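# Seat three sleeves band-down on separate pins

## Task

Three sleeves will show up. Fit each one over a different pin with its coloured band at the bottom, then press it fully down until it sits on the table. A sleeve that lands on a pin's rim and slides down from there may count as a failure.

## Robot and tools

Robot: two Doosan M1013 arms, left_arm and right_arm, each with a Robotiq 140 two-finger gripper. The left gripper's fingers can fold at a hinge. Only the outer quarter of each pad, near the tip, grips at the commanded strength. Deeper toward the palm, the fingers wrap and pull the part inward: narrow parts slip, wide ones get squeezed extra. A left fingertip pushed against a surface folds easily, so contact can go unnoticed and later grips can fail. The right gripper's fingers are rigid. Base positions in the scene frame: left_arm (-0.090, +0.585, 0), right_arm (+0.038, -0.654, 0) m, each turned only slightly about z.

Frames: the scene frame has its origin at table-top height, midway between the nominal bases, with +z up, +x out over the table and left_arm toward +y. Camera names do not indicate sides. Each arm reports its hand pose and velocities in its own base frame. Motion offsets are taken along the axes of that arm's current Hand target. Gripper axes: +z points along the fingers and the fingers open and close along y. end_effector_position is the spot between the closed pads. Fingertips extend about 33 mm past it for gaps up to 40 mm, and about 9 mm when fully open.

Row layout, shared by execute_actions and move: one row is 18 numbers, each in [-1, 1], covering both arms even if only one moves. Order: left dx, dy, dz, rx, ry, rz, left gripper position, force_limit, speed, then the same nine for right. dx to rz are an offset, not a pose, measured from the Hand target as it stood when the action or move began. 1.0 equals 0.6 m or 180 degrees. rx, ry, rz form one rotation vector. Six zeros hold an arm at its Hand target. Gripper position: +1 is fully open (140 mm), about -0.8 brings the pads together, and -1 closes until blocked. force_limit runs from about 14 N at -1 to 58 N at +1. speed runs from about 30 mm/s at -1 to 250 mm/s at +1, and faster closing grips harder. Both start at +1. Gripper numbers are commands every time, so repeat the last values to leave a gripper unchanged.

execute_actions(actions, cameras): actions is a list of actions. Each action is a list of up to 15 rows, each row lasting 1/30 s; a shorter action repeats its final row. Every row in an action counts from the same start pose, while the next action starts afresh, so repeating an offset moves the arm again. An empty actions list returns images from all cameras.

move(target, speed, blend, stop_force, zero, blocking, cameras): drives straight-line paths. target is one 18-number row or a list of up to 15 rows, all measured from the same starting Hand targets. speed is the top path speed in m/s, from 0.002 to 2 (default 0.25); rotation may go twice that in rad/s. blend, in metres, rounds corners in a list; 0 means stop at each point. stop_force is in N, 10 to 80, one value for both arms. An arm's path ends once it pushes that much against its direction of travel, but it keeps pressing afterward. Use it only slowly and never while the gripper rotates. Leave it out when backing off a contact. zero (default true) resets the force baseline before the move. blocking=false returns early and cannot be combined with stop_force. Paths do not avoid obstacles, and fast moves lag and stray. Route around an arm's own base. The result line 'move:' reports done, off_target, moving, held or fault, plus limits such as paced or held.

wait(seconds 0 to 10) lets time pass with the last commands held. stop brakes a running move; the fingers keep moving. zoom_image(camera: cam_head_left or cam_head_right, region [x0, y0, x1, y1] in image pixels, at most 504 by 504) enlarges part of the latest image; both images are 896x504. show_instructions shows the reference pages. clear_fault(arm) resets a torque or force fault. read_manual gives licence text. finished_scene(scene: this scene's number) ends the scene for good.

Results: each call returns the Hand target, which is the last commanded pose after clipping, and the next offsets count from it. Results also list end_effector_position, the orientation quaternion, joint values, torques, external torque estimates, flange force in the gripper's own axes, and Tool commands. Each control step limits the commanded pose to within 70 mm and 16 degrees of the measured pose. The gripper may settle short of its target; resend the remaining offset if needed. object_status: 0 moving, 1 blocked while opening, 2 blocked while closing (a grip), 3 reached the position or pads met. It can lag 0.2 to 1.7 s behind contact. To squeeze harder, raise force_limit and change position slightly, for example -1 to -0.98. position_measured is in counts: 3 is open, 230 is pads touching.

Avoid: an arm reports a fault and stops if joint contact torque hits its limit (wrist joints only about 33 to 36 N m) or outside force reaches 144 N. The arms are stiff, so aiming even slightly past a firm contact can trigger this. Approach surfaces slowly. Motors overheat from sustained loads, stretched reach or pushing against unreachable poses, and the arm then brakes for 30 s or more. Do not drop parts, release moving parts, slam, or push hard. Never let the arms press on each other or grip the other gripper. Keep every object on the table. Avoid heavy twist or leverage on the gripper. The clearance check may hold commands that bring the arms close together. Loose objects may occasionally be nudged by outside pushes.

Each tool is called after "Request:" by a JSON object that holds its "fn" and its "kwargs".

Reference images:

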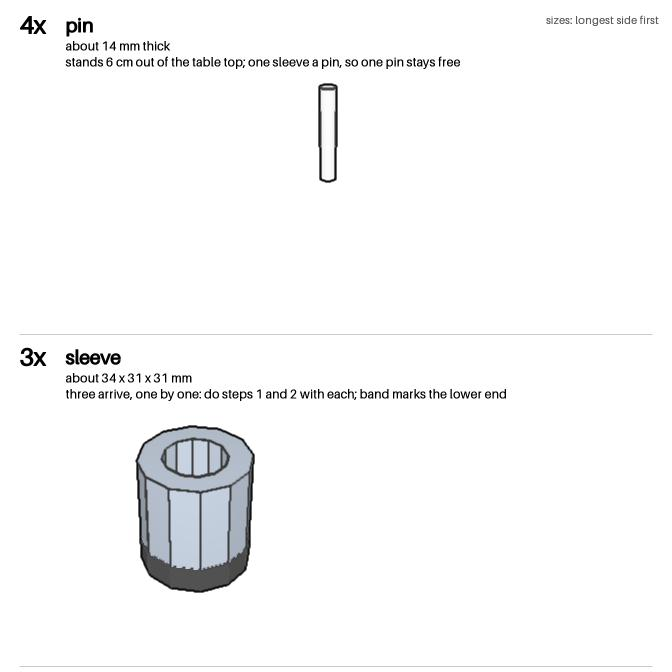

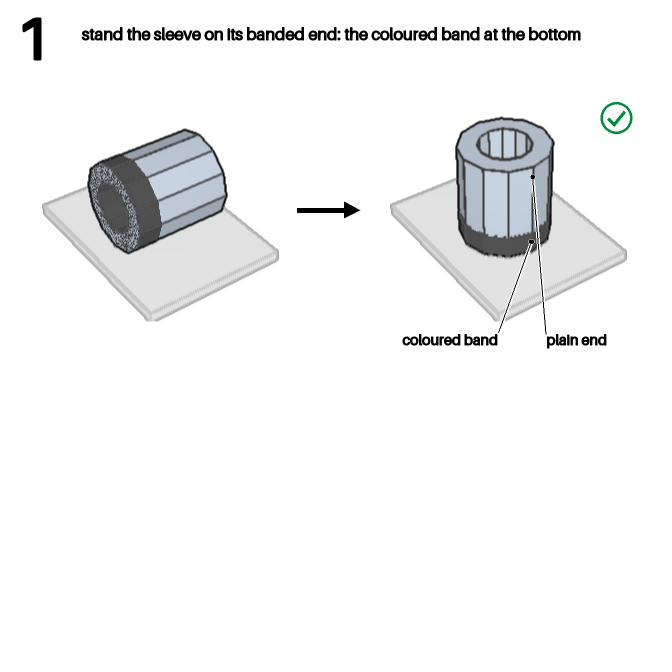

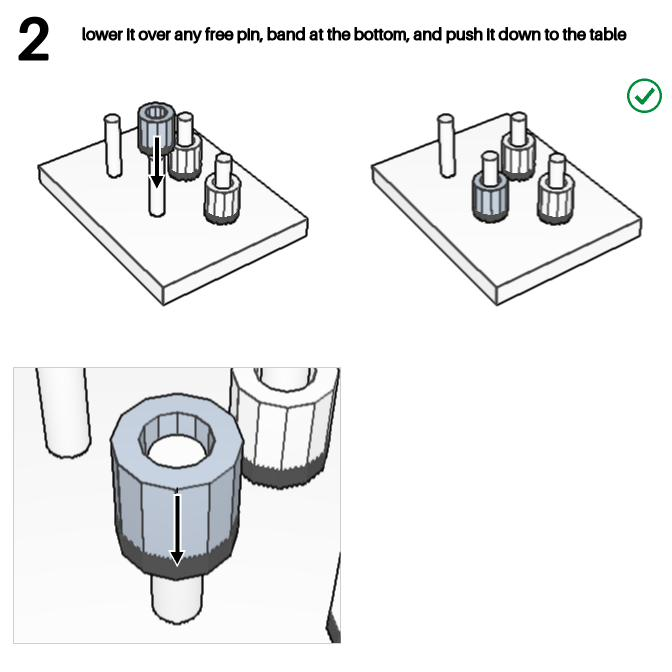

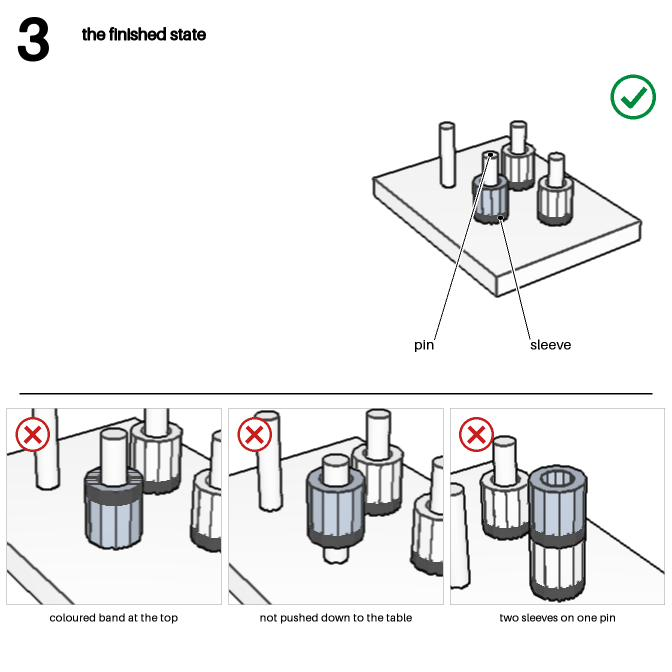

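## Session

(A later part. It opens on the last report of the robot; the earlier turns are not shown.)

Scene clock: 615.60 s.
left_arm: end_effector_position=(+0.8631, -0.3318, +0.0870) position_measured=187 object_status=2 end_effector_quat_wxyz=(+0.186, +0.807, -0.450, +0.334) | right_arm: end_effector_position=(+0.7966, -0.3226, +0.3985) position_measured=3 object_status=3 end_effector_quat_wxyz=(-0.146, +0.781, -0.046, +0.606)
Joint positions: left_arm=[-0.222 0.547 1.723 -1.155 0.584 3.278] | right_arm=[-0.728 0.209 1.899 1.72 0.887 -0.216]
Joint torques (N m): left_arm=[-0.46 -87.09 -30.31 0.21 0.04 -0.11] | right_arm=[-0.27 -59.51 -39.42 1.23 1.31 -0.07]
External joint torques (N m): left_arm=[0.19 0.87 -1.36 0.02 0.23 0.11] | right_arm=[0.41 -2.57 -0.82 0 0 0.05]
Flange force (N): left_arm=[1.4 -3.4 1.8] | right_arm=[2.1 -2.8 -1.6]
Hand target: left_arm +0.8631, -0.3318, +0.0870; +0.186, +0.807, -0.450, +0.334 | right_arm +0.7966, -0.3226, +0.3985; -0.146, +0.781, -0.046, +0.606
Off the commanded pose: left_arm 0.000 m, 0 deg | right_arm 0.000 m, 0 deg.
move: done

Request:
{"fn": "move", "kwargs": {"target": [-0.0601,0,0.0601,0,0,0,-1,0,-1,0,0,0,0,0,0,1,1,1], "speed": 0.012, "stop_force": 12, "cameras": ["all"]}}

Request:
{"fn": "zoom_image", "kwargs": {"camera": "cam_head_left", "region": [317, 226, 342, 251]}}

Request:
{"fn": "zoom_image", "kwargs": {"camera": "cam_head_right", "region": [319, 226, 344, 251]}}

Scene clock: 627.93 s.
left_arm: end_effector_position=(+0.8631, -0.3318, +0.0361) position_measured=187 object_status=2 end_effector_quat_wxyz=(+0.186, +0.807, -0.450, +0.334) | right_arm: end_effector_position=(+0.7966, -0.3226, +0.3985) position_measured=3 object_status=3 end_effector_quat_wxyz=(-0.146, +0.781, -0.046, +0.606)
Joint positions: left_arm=[-0.222 0.603 1.744 -1.268 0.557 3.413] | right_arm=[-0.728 0.209 1.899 1.72 0.887 -0.216]
Joint torques (N m): left_arm=[-1.52 -76.93 -23.17 0.84 -0.92 -0.2] | right_arm=[-0.21 -59.9 -39.38 1.22 1.26 -0.09]
External joint torques (N m): left_arm=[1.67 -12.57 -6.01 -0.94 1.46 0.2] | right_arm=[0.18 -2.22 -0.95 0.03 0.04 0.08]
Flange force (N): left_arm=[7.3 -0.1 -13.2] | right_arm=[2.3 -2.0 -1.4]
Hand target: left_arm +0.8631, -0.3318, +0.0361; +0.186, +0.807, -0.450, +0.334 | right_arm +0.7966, -0.3226, +0.3985; -0.146, +0.781, -0.046, +0.606
Off the commanded pose: left_arm 0.000 m, 0 deg | right_arm 0.000 m, 0 deg.
move: contact (left_arm)

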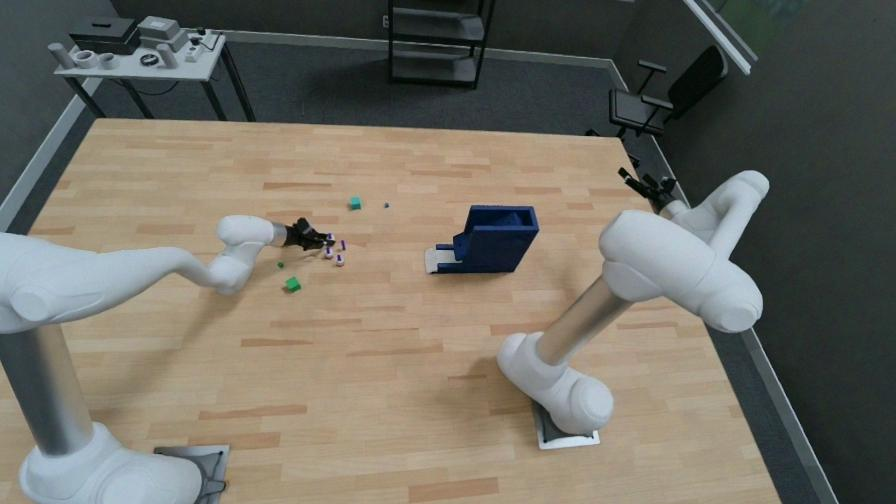

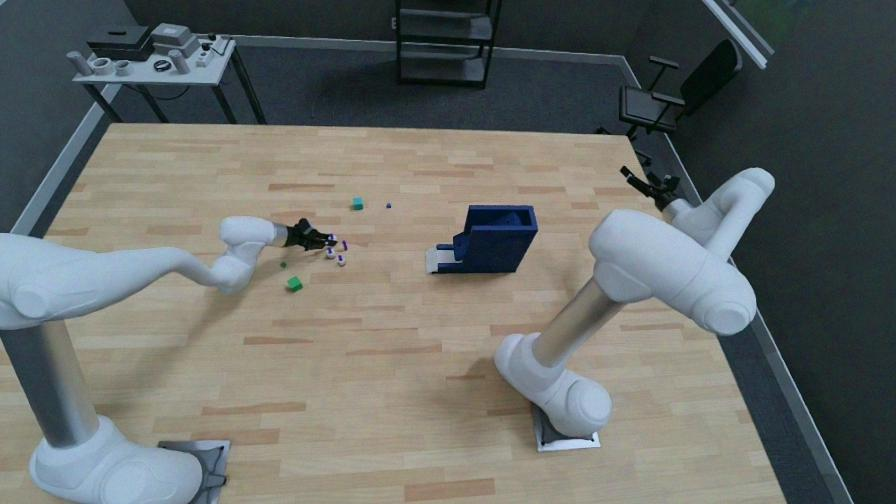

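Scaled by 20.160 from the camera's 896x504 image, which has a finer 1280x720 frame.

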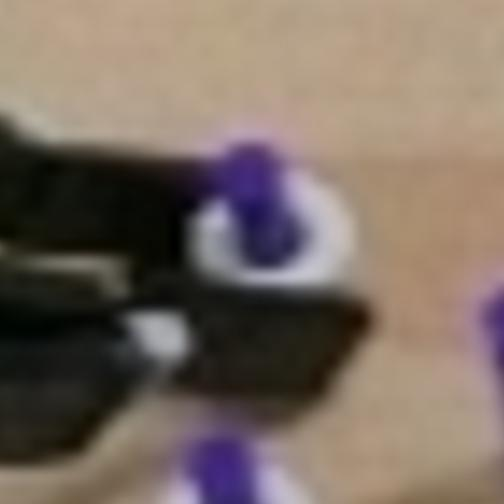

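Scaled by 20.160 from the camera's 896x504 image, which has a finer 1280x720 frame.

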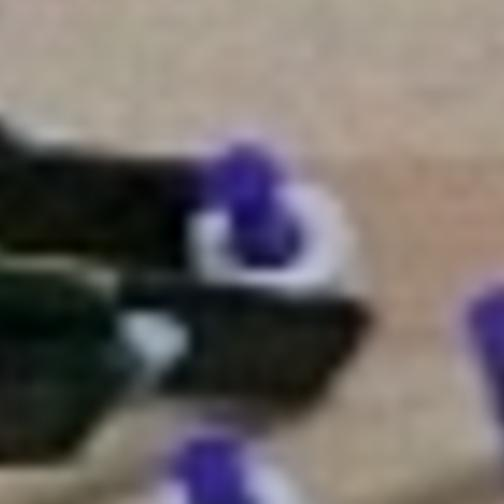

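Request:
{"fn": "execute_actions", "kwargs": {"actions": [[[0,0,0,0,0,0,-0.34,-1,-0.8,0,0,0,0,0,0,1,1,1]]]}}

Request:
{"fn": "move", "kwargs": {"target": [[0,0,-0.05,0,0,0,-0.34,-1,-0.8,0,0,0,0,0,0,1,1,1],[0,0,-0.2,0,0,0,-0.34,-1,-0.8,0,0,0,0,0,0,1,1,1]], "speed": [0.05,0.2], "blend": [0.01,0], "cameras": ["all"]}}

Request:
{"fn": "zoom_image", "kwargs": {"camera": "cam_head_left", "region": [322, 230, 350, 270]}}

Request:
{"fn": "zoom_image", "kwargs": {"camera": "cam_head_right", "region": [322, 230, 350, 270]}}

Request:
{"fn": "zoom_image", "kwargs": {"camera": "cam_head_left", "region": [322, 228, 342, 248]}}

Scene clock: 634.30 s.
left_arm: end_effector_position=(+0.8630, -0.3318, +0.0359) position_measured=172 object_status=3 end_effector_quat_wxyz=(+0.186, +0.807, -0.450, +0.334) | right_arm: end_effector_position=(+0.7966, -0.3226, +0.3985) position_measured=3 object_status=3 end_effector_quat_wxyz=(-0.146, +0.781, -0.046, +0.606)
Joint positions: left_arm=[-0.222 0.603 1.744 -1.268 0.557 3.413] | right_arm=[-0.728 0.209 1.899 1.72 0.887 -0.216]
Joint torques (N m): left_arm=[-0.18 -89.16 -27.77 -0.1 0.32 -0.1] | right_arm=[-0.3 -59.63 -39.37 1.26 1.32 -0.07]
External joint torques (N m): left_arm=[0.29 -0.37 -1.5 0.01 0.22 0.1] | right_arm=[0.03 -2.19 -0.82 0 -0.02 0.06]
Flange force (N): left_arm=[1.5 -2.5 0.4] | right_arm=[2.1 -2.0 -1.7]
Hand target: left_arm +0.8631, -0.3318, +0.0361; +0.186, +0.807, -0.450, +0.334 | right_arm +0.7966, -0.3226, +0.3985; -0.146, +0.781, -0.046, +0.606
Off the commanded pose: left_arm 0.000 m, 0 deg | right_arm 0.000 m, 0 deg.
Step readings (end_effector_position of left_arm | right_arm):
0: (+0.8631, -0.3318, +0.0361) | (+0.7966, -0.3226, +0.3985)
1: (+0.8631, -0.3318, +0.0361) | (+0.7966, -0.3226, +0.3985)
2: (+0.8631, -0.3318, +0.0361) | (+0.7966, -0.3226, +0.3985)
4: (+0.8630, -0.3318, +0.0360) | (+0.7966, -0.3226, +0.3985)
8: (+0.8630, -0.3318, +0.0359) | (+0.7966, -0.3226, +0.3985)
15: (+0.8630, -0.3318, +0.0359) | (+0.7966, -0.3226, +0.3985)

Scene clock: 635.73 s.
left_arm: end_effector_position=(+0.8184, -0.2597, +0.1209) position_measured=172 object_status=3 end_effector_quat_wxyz=(+0.186, +0.807, -0.450, +0.334) | right_arm: end_effector_position=(+0.7966, -0.3226, +0.3985) position_measured=3 object_status=3 end_effector_quat_wxyz=(-0.146, +0.781, -0.046, +0.606)
Joint positions: left_arm=[-0.135 0.443 1.819 -1.128 0.648 3.314] | right_arm=[-0.728 0.209 1.899 1.72 0.887 -0.216]
Joint torques (N m): left_arm=[-0.01 -77.32 -30.29 0.18 0.11 -0.15] | right_arm=[-0.43 -59.59 -39.47 1.27 1.29 -0.07]
External joint torques (N m): left_arm=[0.09 0 -1.51 0.06 0.23 0.15] | right_arm=[0.23 -2.6 -0.92 0 0.01 0.05]
Flange force (N): left_arm=[1.6 -2.8 0.5] | right_arm=[2.3 -2.6 -1.8]
Hand target: left_arm +0.8185, -0.2597, +0.1210; +0.186, +0.807, -0.450, +0.334 | right_arm +0.7966, -0.3226, +0.3985; -0.146, +0.781, -0.046, +0.606
Off the commanded pose: left_arm 0.000 m, 0 deg | right_arm 0.000 m, 0 deg.
move: done

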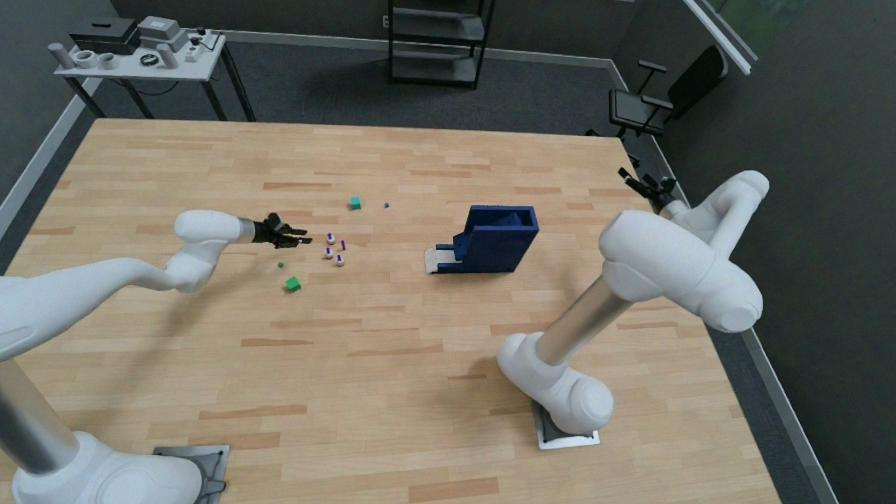

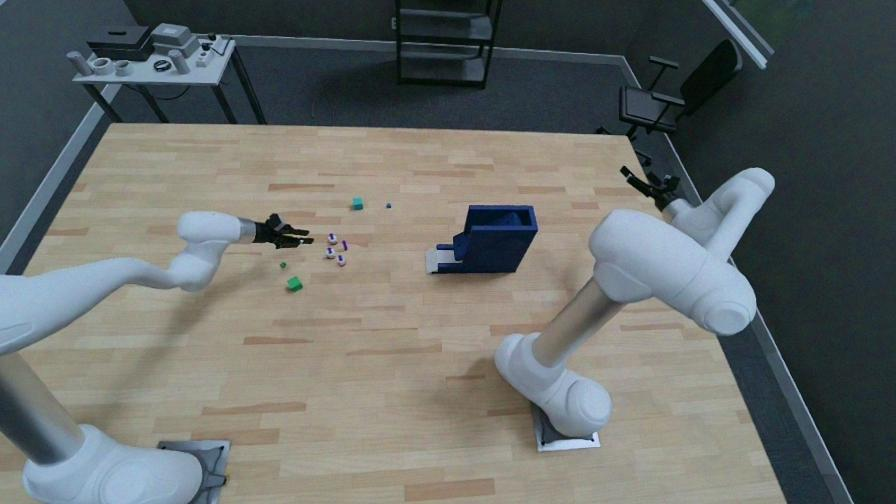

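Scaled by 12.600 from the camera's 896x504 image, which has a finer 1280x720 frame.

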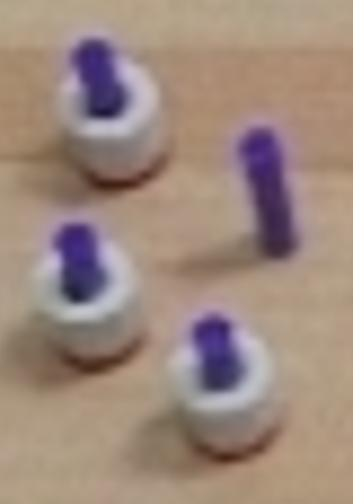

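Scaled by 12.600 from the camera's 896x504 image, which has a finer 1280x720 frame.

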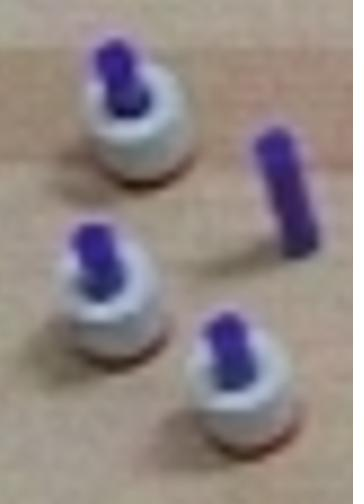

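Scaled by 25.200 from the camera's 896x504 image, which has a finer 1280x720 frame.

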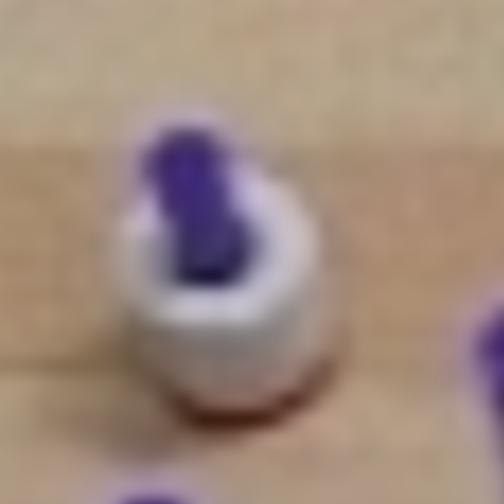

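Request:
{"fn": "finished_scene", "kwargs": {"scene": 2}}

The scene is finished: the task was done.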